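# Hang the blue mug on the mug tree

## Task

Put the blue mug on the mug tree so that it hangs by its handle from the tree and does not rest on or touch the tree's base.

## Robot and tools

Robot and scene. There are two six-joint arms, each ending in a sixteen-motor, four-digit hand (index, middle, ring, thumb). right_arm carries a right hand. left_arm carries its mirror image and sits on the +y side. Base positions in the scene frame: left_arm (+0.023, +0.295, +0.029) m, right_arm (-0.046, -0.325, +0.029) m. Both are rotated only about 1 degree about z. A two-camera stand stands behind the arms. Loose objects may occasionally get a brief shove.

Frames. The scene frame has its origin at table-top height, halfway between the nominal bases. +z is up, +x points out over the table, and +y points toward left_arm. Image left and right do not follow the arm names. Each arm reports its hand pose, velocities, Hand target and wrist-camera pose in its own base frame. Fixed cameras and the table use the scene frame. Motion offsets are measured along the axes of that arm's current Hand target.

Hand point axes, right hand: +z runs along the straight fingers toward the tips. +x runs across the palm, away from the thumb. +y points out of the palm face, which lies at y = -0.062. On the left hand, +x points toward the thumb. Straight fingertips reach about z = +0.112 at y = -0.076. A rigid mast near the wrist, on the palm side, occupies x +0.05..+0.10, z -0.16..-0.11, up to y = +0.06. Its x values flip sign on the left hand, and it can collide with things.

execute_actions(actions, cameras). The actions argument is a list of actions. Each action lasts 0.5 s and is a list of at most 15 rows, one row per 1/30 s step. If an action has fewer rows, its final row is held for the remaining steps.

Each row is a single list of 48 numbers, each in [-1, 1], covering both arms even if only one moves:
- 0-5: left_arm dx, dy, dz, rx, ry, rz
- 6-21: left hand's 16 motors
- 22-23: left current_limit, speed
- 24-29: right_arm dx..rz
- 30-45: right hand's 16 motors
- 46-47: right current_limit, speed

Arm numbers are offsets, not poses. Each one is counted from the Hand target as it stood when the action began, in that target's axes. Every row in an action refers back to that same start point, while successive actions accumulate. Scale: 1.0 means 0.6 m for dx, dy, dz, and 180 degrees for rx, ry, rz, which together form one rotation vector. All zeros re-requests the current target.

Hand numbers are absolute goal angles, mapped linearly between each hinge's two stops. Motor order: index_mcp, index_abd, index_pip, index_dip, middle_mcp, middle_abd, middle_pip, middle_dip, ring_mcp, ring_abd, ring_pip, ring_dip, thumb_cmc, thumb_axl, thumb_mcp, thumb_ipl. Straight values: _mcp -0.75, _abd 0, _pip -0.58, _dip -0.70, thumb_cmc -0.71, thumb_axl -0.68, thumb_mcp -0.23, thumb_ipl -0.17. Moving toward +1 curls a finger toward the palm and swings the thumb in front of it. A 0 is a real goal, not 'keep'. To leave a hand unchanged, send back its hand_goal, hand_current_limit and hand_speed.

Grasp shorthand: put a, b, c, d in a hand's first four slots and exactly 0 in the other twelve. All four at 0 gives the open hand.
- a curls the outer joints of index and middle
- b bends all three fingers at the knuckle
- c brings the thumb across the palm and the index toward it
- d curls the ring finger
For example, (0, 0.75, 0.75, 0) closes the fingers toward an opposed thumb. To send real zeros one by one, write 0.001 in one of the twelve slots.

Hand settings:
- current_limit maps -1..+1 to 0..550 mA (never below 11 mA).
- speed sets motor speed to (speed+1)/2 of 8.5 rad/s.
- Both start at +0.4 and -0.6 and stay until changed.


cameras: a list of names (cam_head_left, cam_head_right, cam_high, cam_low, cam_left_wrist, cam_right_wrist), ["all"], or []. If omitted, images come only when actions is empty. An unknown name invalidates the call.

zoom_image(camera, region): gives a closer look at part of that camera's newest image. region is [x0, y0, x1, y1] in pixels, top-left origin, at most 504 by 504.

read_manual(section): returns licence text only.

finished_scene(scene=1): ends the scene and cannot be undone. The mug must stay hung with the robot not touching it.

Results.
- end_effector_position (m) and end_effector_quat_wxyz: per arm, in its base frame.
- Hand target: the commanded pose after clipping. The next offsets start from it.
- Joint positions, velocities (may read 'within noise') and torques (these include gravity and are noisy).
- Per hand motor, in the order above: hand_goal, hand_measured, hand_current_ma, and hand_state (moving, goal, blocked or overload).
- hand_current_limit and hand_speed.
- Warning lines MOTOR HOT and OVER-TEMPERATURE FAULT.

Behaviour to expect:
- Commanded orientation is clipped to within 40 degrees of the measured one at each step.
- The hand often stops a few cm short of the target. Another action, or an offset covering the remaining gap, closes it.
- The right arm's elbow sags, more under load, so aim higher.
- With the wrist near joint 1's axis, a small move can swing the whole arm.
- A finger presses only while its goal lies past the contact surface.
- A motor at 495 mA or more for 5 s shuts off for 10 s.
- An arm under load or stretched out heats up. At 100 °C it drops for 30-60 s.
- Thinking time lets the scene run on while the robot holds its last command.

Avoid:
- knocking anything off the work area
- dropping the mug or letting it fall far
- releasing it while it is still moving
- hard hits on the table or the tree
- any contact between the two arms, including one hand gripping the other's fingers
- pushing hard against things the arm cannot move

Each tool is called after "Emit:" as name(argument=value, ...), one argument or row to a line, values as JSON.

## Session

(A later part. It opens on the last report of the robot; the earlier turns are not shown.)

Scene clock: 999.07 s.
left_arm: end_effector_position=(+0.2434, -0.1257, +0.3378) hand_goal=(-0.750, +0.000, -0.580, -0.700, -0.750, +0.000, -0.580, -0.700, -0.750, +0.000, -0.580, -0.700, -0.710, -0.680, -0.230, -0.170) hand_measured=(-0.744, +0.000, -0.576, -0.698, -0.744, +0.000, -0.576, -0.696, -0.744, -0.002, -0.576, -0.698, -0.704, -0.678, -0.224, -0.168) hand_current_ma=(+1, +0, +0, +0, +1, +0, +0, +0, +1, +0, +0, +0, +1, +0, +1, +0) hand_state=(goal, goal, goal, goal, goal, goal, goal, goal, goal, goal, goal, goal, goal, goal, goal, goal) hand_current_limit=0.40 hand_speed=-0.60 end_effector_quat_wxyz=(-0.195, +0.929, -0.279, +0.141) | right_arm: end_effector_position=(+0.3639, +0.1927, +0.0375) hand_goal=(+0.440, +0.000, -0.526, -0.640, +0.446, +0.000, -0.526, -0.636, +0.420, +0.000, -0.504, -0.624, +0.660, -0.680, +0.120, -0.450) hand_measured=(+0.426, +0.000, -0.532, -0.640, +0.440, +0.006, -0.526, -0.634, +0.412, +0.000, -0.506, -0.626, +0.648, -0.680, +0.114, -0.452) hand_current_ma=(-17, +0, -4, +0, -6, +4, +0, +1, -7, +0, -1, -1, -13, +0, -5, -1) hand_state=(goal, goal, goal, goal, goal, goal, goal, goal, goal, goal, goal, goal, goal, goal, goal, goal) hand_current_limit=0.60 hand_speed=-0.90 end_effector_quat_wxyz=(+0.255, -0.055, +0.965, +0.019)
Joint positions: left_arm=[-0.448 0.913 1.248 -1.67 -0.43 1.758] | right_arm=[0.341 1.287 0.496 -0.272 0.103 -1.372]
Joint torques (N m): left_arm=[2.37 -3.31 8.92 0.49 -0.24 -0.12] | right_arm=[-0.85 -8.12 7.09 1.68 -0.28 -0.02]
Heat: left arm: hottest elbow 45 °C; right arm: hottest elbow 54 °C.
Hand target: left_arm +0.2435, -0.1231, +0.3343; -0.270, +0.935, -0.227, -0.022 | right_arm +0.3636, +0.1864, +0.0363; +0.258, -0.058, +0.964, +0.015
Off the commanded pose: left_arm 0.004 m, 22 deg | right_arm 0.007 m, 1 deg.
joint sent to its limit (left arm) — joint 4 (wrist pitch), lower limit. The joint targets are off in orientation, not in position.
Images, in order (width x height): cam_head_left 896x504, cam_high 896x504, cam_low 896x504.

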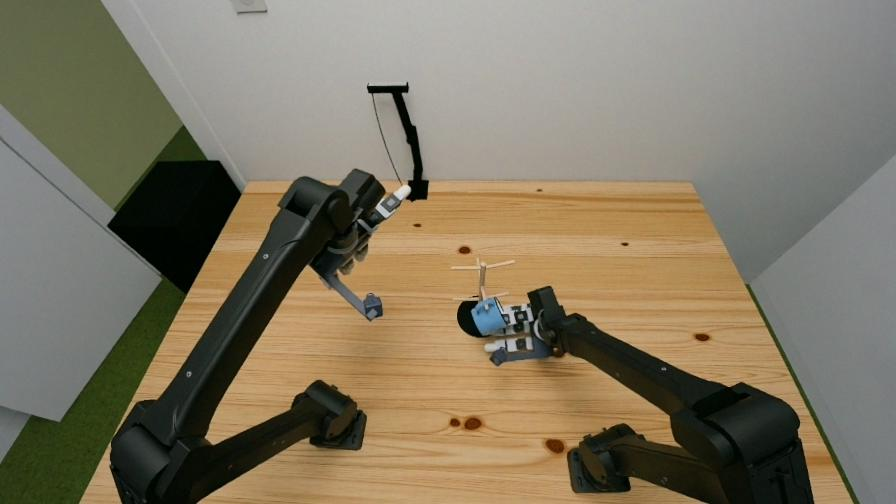

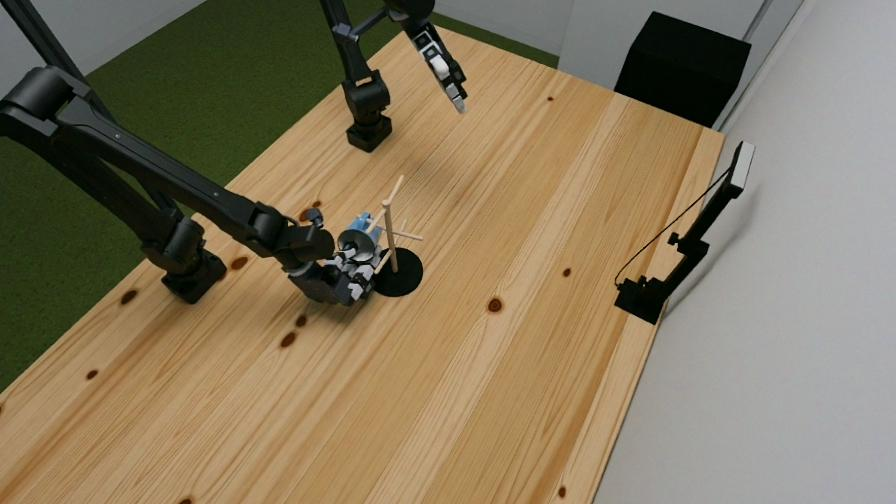

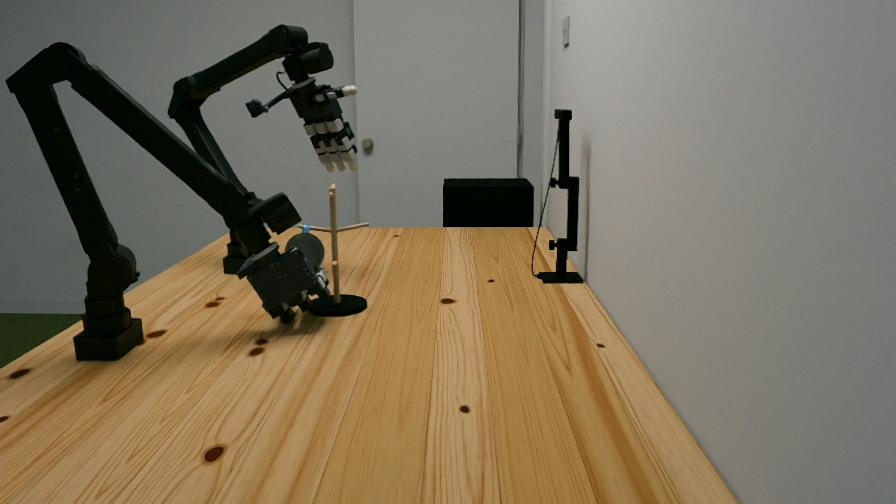

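Emit:
execute_actions(
  actions=[
    [[0,0,0,0,0,0,0,0,0,0,0,0,0,0,0,0,0,0,0,0,0,0,0.4,-0.6,0,0,0,0,0,0,0.42,0,-0.54,-0.645,0.43,0,-0.54,-0.64,0.42,0,-0.504,-0.623,0.55,-0.68,0.12,-0.45,0.5,-0.92]],
    [[0,0,0,0,0,0,0,0,0,0,0,0,0,0,0,0,0,0,0,0,0,0,0.4,-0.6,0,0,0,0,0,0,0.42,0,-0.54,-0.645,0.43,0,-0.54,-0.64,0.42,0,-0.504,-0.623,0.55,-0.68,0.12,-0.45,0.5,-0.92]],
  ],
  cameras=["cam_low","cam_high","cam_head_left"],
)

Emit:
zoom_image(
  camera="cam_low",
  region=[250, 200, 350, 300],
)

Emit:
zoom_image(
  camera="cam_high",
  region=[320, 190, 420, 290],
)

Emit:
zoom_image(
  camera="cam_head_left",
  region=[450, 270, 540, 360],
)

Scene clock: 1012.17 s.
left_arm: end_effector_position=(+0.2434, -0.1257, +0.3378) hand_goal=(-0.750, +0.000, -0.580, -0.700, -0.750, +0.000, -0.580, -0.700, -0.750, +0.000, -0.580, -0.700, -0.710, -0.680, -0.230, -0.170) hand_measured=(-0.744, +0.000, -0.576, -0.698, -0.744, +0.000, -0.576, -0.696, -0.744, -0.002, -0.576, -0.698, -0.704, -0.678, -0.224, -0.168) hand_current_ma=(+1, +0, +0, +0, +1, +0, +0, +0, +1, +0, +0, +0, +1, +0, +1, +0) hand_state=(goal, goal, goal, goal, goal, goal, goal, goal, goal, goal, goal, goal, goal, goal, goal, goal) hand_current_limit=0.40 hand_speed=-0.60 end_effector_quat_wxyz=(-0.195, +0.929, -0.279, +0.141) | right_arm: end_effector_position=(+0.3613, +0.1907, +0.0346) hand_goal=(+0.420, +0.000, -0.540, -0.646, +0.430, +0.000, -0.540, -0.640, +0.420, +0.000, -0.504, -0.624, +0.550, -0.680, +0.120, -0.450) hand_measured=(+0.410, +0.000, -0.542, -0.644, +0.424, +0.006, -0.540, -0.638, +0.416, +0.000, -0.506, -0.626, +0.562, -0.680, +0.122, -0.452) hand_current_ma=(-9, +0, -1, +0, -5, +4, +0, +1, -3, +0, -1, -1, +11, +0, +0, -1) hand_state=(goal, goal, goal, goal, goal, goal, goal, goal, goal, goal, goal, goal, goal, goal, goal, goal) hand_current_limit=0.50 hand_speed=-0.92 end_effector_quat_wxyz=(+0.252, -0.056, +0.966, +0.017)
Joint positions: left_arm=[-0.448 0.913 1.248 -1.67 -0.43 1.758] | right_arm=[0.338 1.287 0.489 -0.272 0.103 -1.376]
Joint torques (N m): left_arm=[2.32 -3.25 8.92 0.47 -0.24 -0.11] | right_arm=[-0.62 -7.65 7.66 1.61 -0.26 0.05]
Heat: left arm: hottest elbow 45 °C; right arm: hottest elbow 52 °C.
Hand target: left_arm +0.2435, -0.1231, +0.3343; -0.270, +0.935, -0.227, -0.022 | right_arm +0.3635, +0.1863, +0.0362; +0.258, -0.058, +0.964, +0.015
Off the commanded pose: left_arm 0.004 m, 22 deg | right_arm 0.005 m, 1 deg.
joint sent to its limit (left arm) — joint 4 (wrist pitch), lower limit. The joint targets are off in orientation, not in position.
Images, in order (width x height): cam_head_left 896x504, cam_high 896x504, cam_low 896x504.

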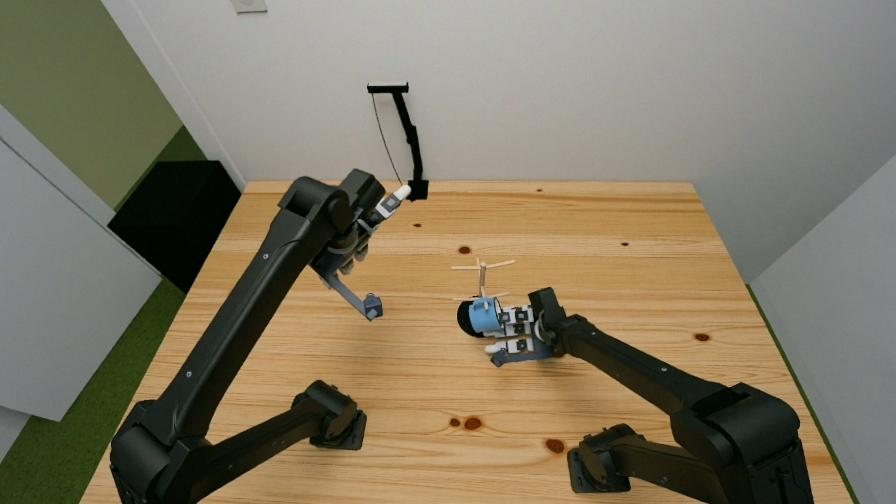

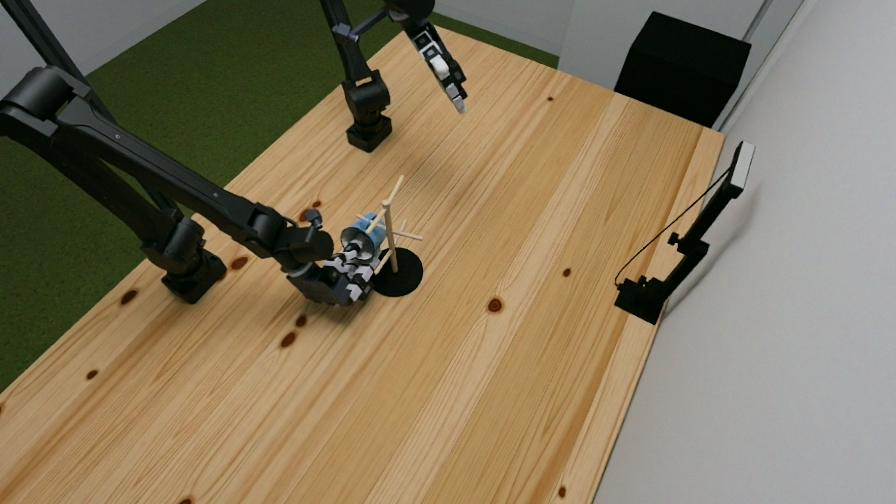

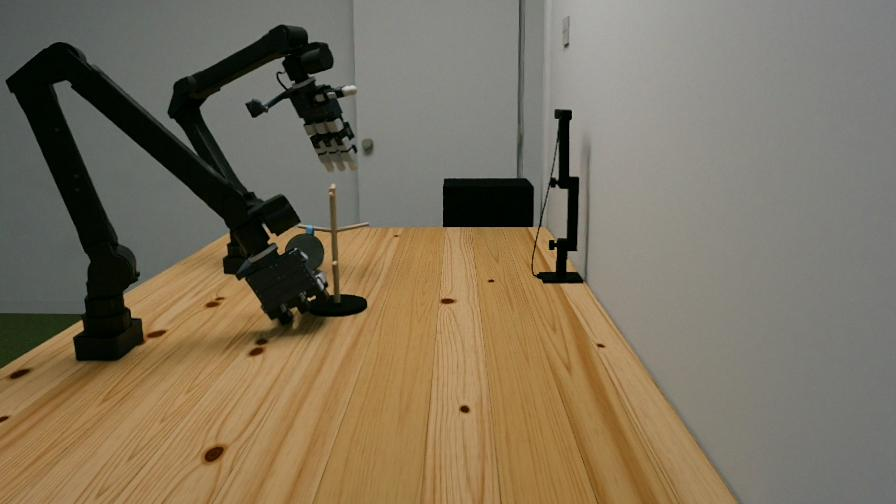

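Scaled by 5.040 from the camera's 896x504 image, which has a finer 1280x720 frame.

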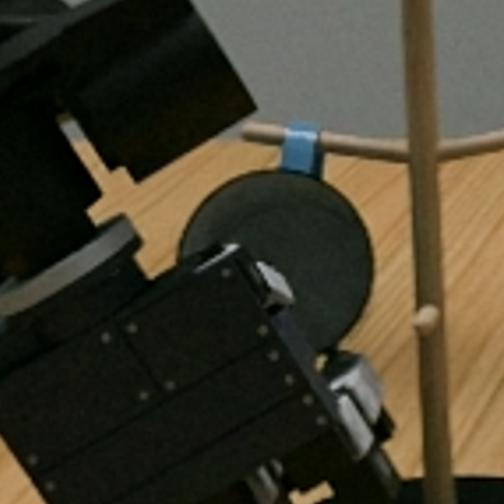

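Scaled by 5.040 from the camera's 896x504 image, which has a finer 1280x720 frame.

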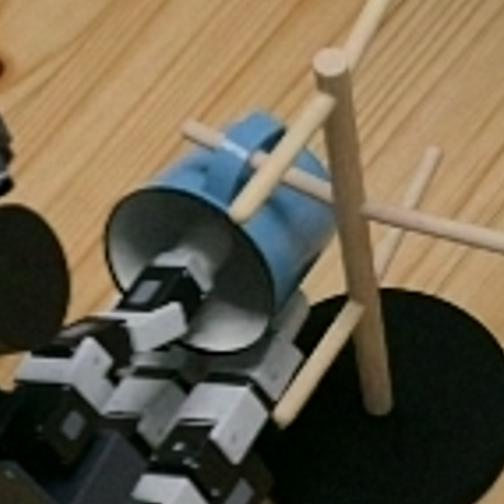

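Scaled by 5.600 from the camera's 896x504 image, which has a finer 1280x720 frame.

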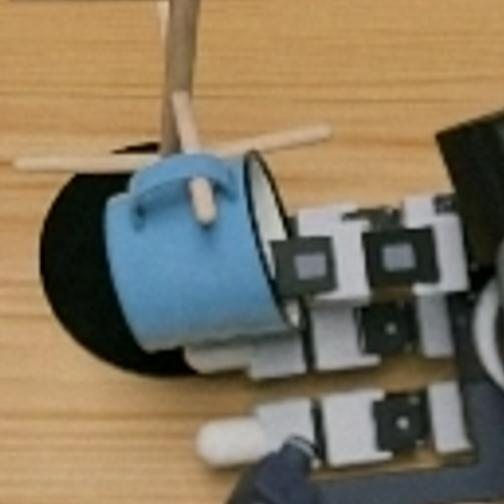

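Emit:
execute_actions(
  actions=[
    [[0,0,0,0,0,0,0,0,0,0,0,0,0,0,0,0,0,0,0,0,0,0,0.4,-0.6,0,-0.05,-0.004,0,0,0,0.42,0,-0.54,-0.645,0.43,0,-0.54,-0.64,0.42,0,-0.504,-0.623,0.55,-0.68,0.12,-0.45,0.5,-0.92]],
  ],
  cameras=["cam_low","cam_high","cam_head_left"],
)

Emit:
zoom_image(
  camera="cam_low",
  region=[250, 200, 350, 300],
)

Emit:
zoom_image(
  camera="cam_high",
  region=[310, 190, 410, 290],
)

Emit:
zoom_image(
  camera="cam_head_left",
  region=[450, 270, 540, 360],
)

Scene clock: 1018.57 s.
left_arm: end_effector_position=(+0.2434, -0.1257, +0.3378) hand_goal=(-0.750, +0.000, -0.580, -0.700, -0.750, +0.000, -0.580, -0.700, -0.750, +0.000, -0.580, -0.700, -0.710, -0.680, -0.230, -0.170) hand_measured=(-0.744, +0.000, -0.576, -0.698, -0.744, +0.000, -0.576, -0.696, -0.744, -0.002, -0.576, -0.698, -0.704, -0.678, -0.224, -0.168) hand_current_ma=(+1, +0, +0, +0, +1, +0, +0, +0, +1, +0, +0, +0, +1, +0, +1, +0) hand_state=(goal, goal, goal, goal, goal, goal, goal, goal, goal, goal, goal, goal, goal, goal, goal, goal) hand_current_limit=0.40 hand_speed=-0.60 end_effector_quat_wxyz=(-0.195, +0.929, -0.279, +0.141) | right_arm: end_effector_position=(+0.3644, +0.1591, +0.0347) hand_goal=(+0.420, +0.000, -0.540, -0.646, +0.430, +0.000, -0.540, -0.640, +0.420, +0.000, -0.504, -0.624, +0.550, -0.680, +0.120, -0.450) hand_measured=(+0.408, +0.000, -0.544, -0.646, +0.422, +0.006, -0.540, -0.638, +0.414, +0.000, -0.506, -0.626, +0.560, -0.680, +0.122, -0.452) hand_current_ma=(-12, +0, -2, +0, -6, +4, +0, +1, -4, +0, -1, -1, +10, +0, +1, -1) hand_state=(goal, goal, goal, goal, goal, goal, goal, goal, goal, goal, goal, goal, goal, goal, goal, goal) hand_current_limit=0.50 hand_speed=-0.92 end_effector_quat_wxyz=(+0.251, -0.055, +0.966, +0.015)
Joint positions: left_arm=[-0.448 0.913 1.248 -1.67 -0.43 1.758] | right_arm=[0.23 1.268 0.475 -0.272 0.055 -1.468]
Joint torques (N m): left_arm=[2.37 -3.31 8.92 0.5 -0.24 -0.12] | right_arm=[-0.73 -7.47 7.68 1.4 -0.53 0.04]
Heat: left arm: hottest elbow 45 °C; right arm: hottest elbow 52 °C.
Hand target: left_arm +0.2435, -0.1231, +0.3343; -0.270, +0.935, -0.227, -0.022 | right_arm +0.3659, +0.1564, +0.0383; +0.258, -0.058, +0.964, +0.015
Off the commanded pose: left_arm 0.004 m, 22 deg | right_arm 0.005 m, 1 deg.
joint sent to its limit (left arm) — joint 4 (wrist pitch), lower limit. The joint targets are off in orientation, not in position.
Images, in order (width x height): cam_head_left 896x504, cam_high 896x504, cam_low 896x504.

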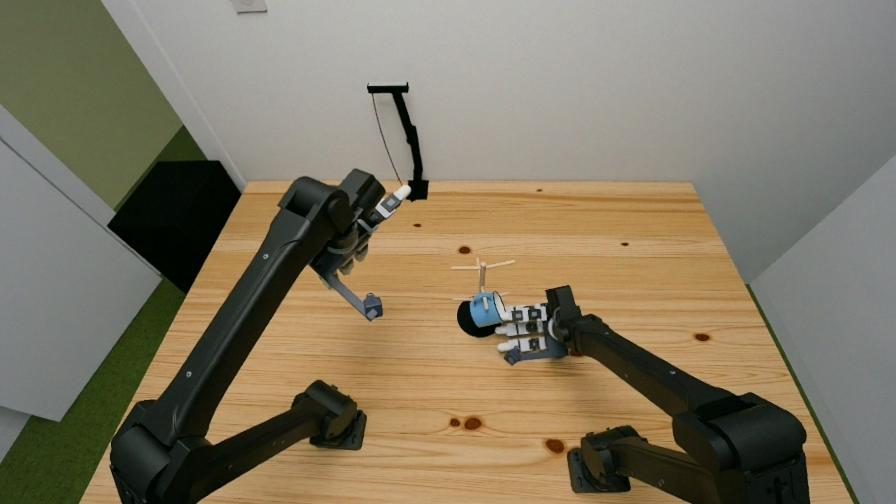

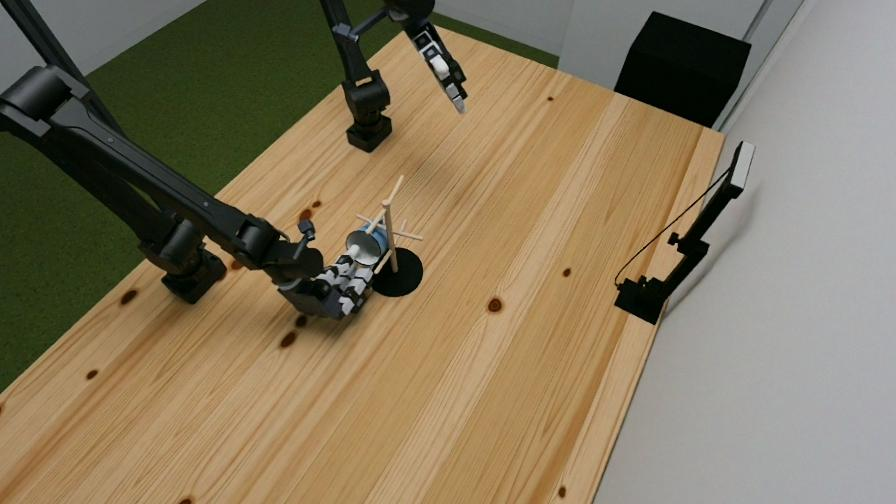

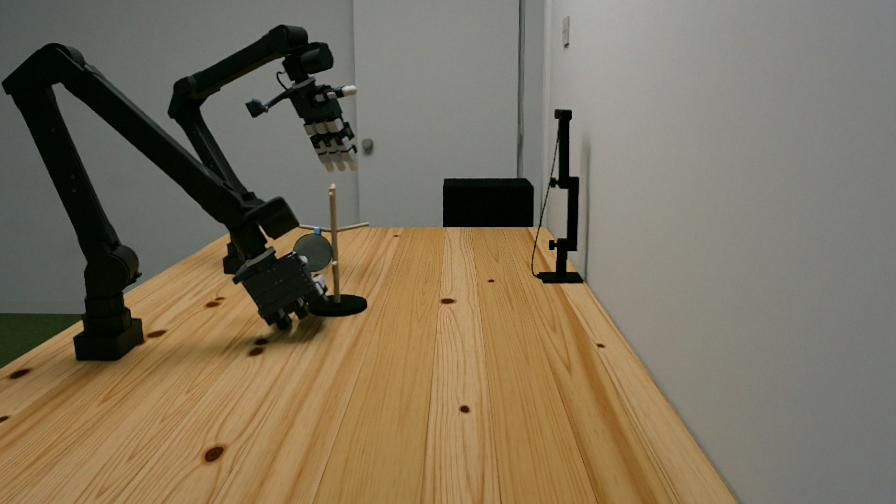

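Scaled by 5.040 from the camera's 896x504 image, which has a finer 1280x720 frame.

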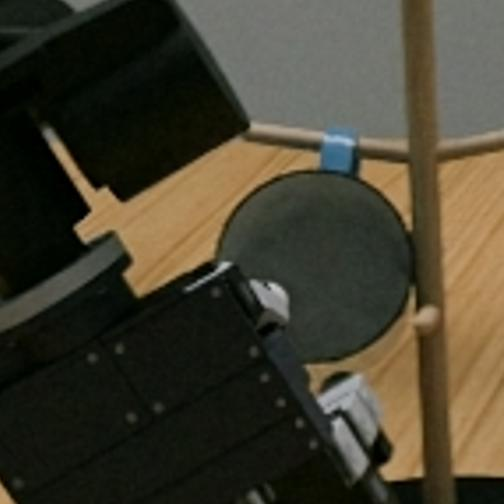

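Scaled by 5.040 from the camera's 896x504 image, which has a finer 1280x720 frame.

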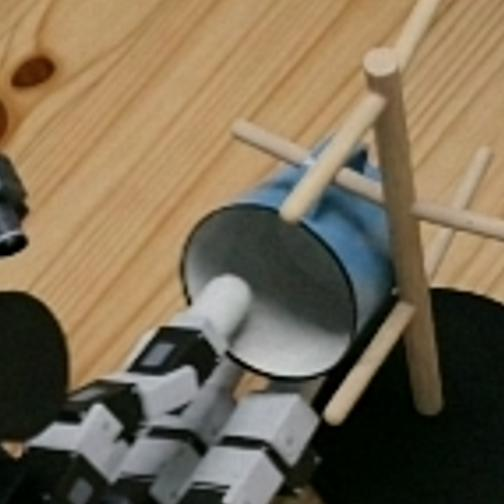

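Scaled by 5.600 from the camera's 896x504 image, which has a finer 1280x720 frame.

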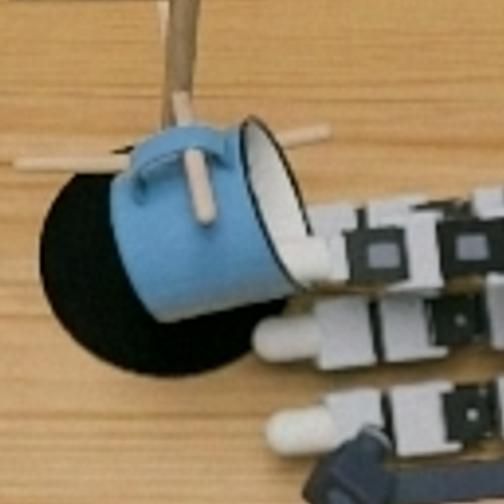

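Emit:
execute_actions(
  actions=[
    [[0,0,0,0,0,0,0,0,0,0,0,0,0,0,0,0,0,0,0,0,0,0,0.4,-0.6,0,-0.0667,-0.004,0,0,0,0.42,0,-0.54,-0.645,0.43,0,-0.54,-0.64,0.42,0,-0.504,-0.623,0.55,-0.68,0.12,-0.45,0.5,-0.92]],
    [[0,0,0,0,0,0,0,0,0,0,0,0,0,0,0,0,0,0,0,0,0,0,0.4,-0.6,0.02,-0.0667,-0.01,0,0,0,0.42,0,-0.54,-0.645,0.43,0,-0.54,-0.64,0.42,0,-0.504,-0.623,0.55,-0.68,0.12,-0.45,0.5,-0.92]],
  ],
  cameras=["cam_low","cam_high","cam_head_left"],
)

Emit:
zoom_image(
  camera="cam_low",
  region=[250, 170, 370, 320],
)

Emit:
zoom_image(
  camera="cam_high",
  region=[310, 170, 430, 310],
)

Emit:
zoom_image(
  camera="cam_head_left",
  region=[440, 250, 540, 350],
)

Scene clock: 1025.87 s.
left_arm: end_effector_position=(+0.2434, -0.1257, +0.3378) hand_goal=(-0.750, +0.000, -0.580, -0.700, -0.750, +0.000, -0.580, -0.700, -0.750, +0.000, -0.580, -0.700, -0.710, -0.680, -0.230, -0.170) hand_measured=(-0.744, +0.000, -0.576, -0.698, -0.744, +0.000, -0.576, -0.696, -0.744, -0.002, -0.576, -0.698, -0.704, -0.678, -0.224, -0.168) hand_current_ma=(+1, +0, +0, +0, +1, +0, +0, +0, +1, +0, +0, +0, +1, +0, +1, +0) hand_state=(goal, goal, goal, goal, goal, goal, goal, goal, goal, goal, goal, goal, goal, goal, goal, goal) hand_current_limit=0.40 hand_speed=-0.60 end_effector_quat_wxyz=(-0.195, +0.929, -0.279, +0.141) | right_arm: end_effector_position=(+0.3625, +0.0789, +0.0373) hand_goal=(+0.420, +0.000, -0.540, -0.646, +0.430, +0.000, -0.540, -0.640, +0.420, +0.000, -0.504, -0.624, +0.550, -0.680, +0.120, -0.450) hand_measured=(+0.408, +0.000, -0.544, -0.646, +0.422, +0.006, -0.540, -0.638, +0.412, +0.000, -0.506, -0.626, +0.560, -0.680, +0.122, -0.450) hand_current_ma=(-13, +0, -2, +0, -8, +4, +0, +1, -7, +0, -1, -1, +10, +0, +1, +0) hand_state=(goal, goal, goal, goal, goal, goal, goal, goal, goal, goal, goal, goal, goal, goal, goal, goal) hand_current_limit=0.50 hand_speed=-0.92 end_effector_quat_wxyz=(+0.258, -0.056, +0.964, +0.016)
Joint positions: left_arm=[-0.448 0.913 1.248 -1.67 -0.43 1.758] | right_arm=[-0.066 1.233 0.449 -0.272 -0.092 -1.728]
Joint torques (N m): left_arm=[2.32 -3.25 8.92 0.5 -0.24 -0.12] | right_arm=[-1.2 -7.12 7.82 0.68 -0.72 0.09]
Heat: left arm: hottest elbow 46 °C; right arm: hottest elbow 51 °C.
Hand target: left_arm +0.2435, -0.1231, +0.3343; -0.270, +0.935, -0.227, -0.022 | right_arm +0.3611, +0.0752, +0.0397; +0.258, -0.058, +0.964, +0.015
Off the commanded pose: left_arm 0.004 m, 22 deg | right_arm 0.005 m, 0 deg.
joint sent to its limit (left arm) — joint 4 (wrist pitch), lower limit. The joint targets are off in orientation, not in position.
Images, in order (width x height): cam_head_left 896x504, cam_high 896x504, cam_low 896x504.

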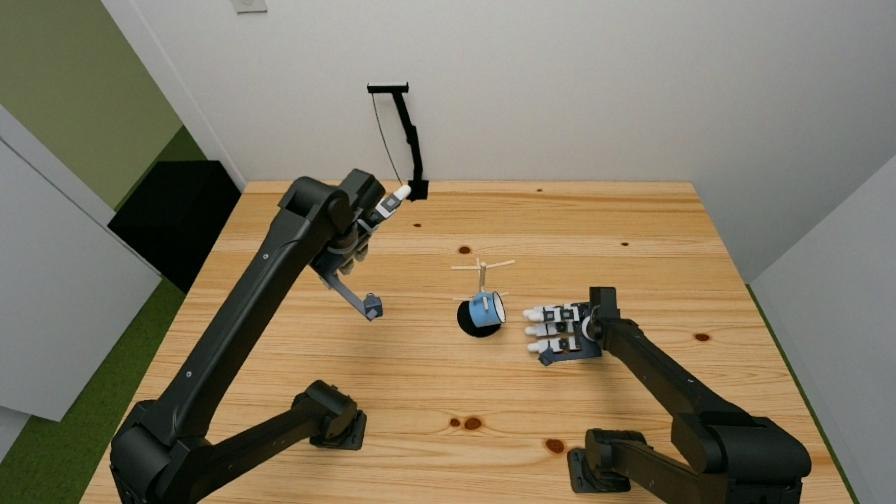

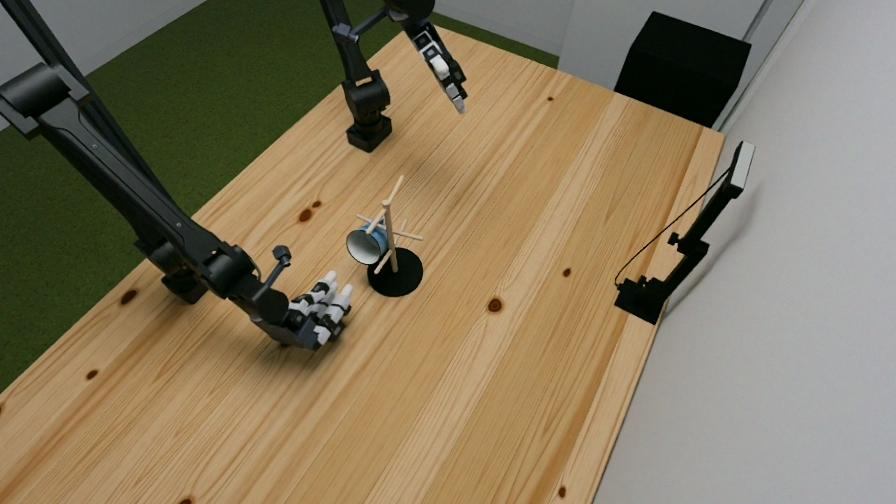

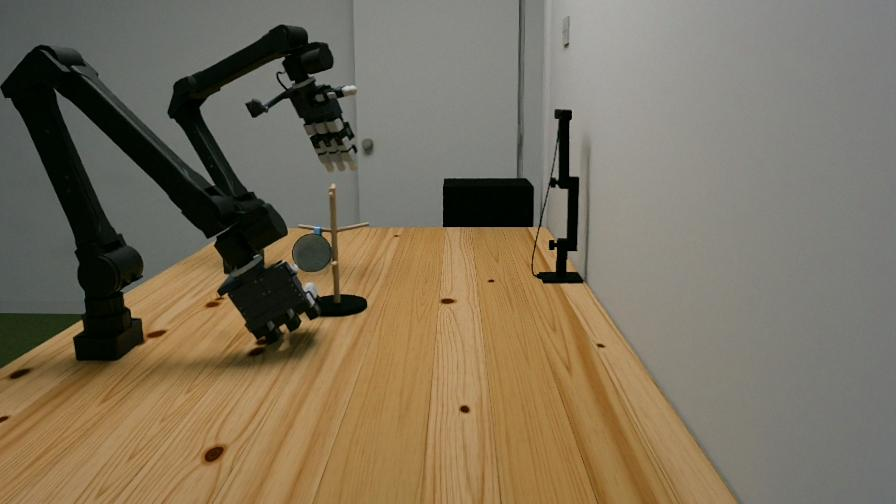

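Scaled by 3.360 from the camera's 896x504 image, which has a finer 1280x720 frame.

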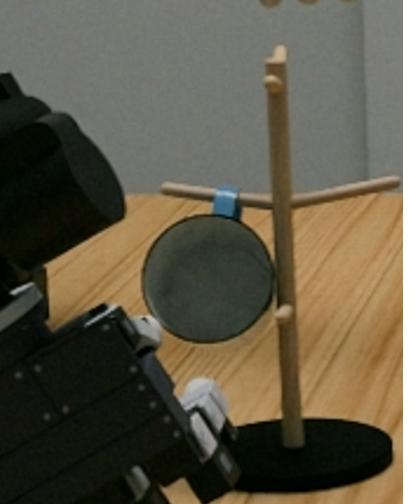

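Scaled by 3.600 from the camera's 896x504 image, which has a finer 1280x720 frame.

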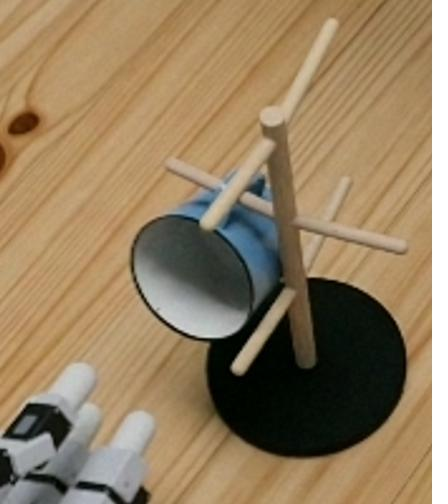

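Scaled by 5.040 from the camera's 896x504 image, which has a finer 1280x720 frame.

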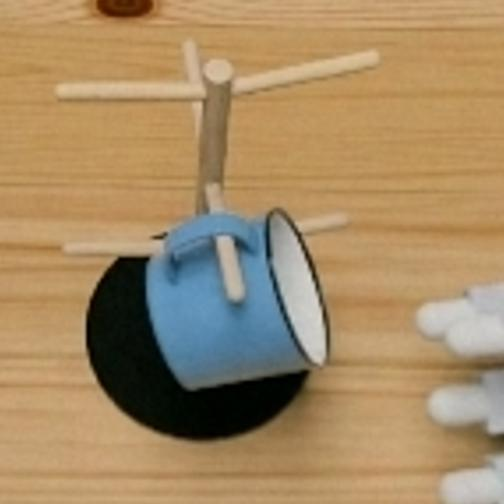

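Emit:
finished_scene(
)

The scene is finished: the task was done.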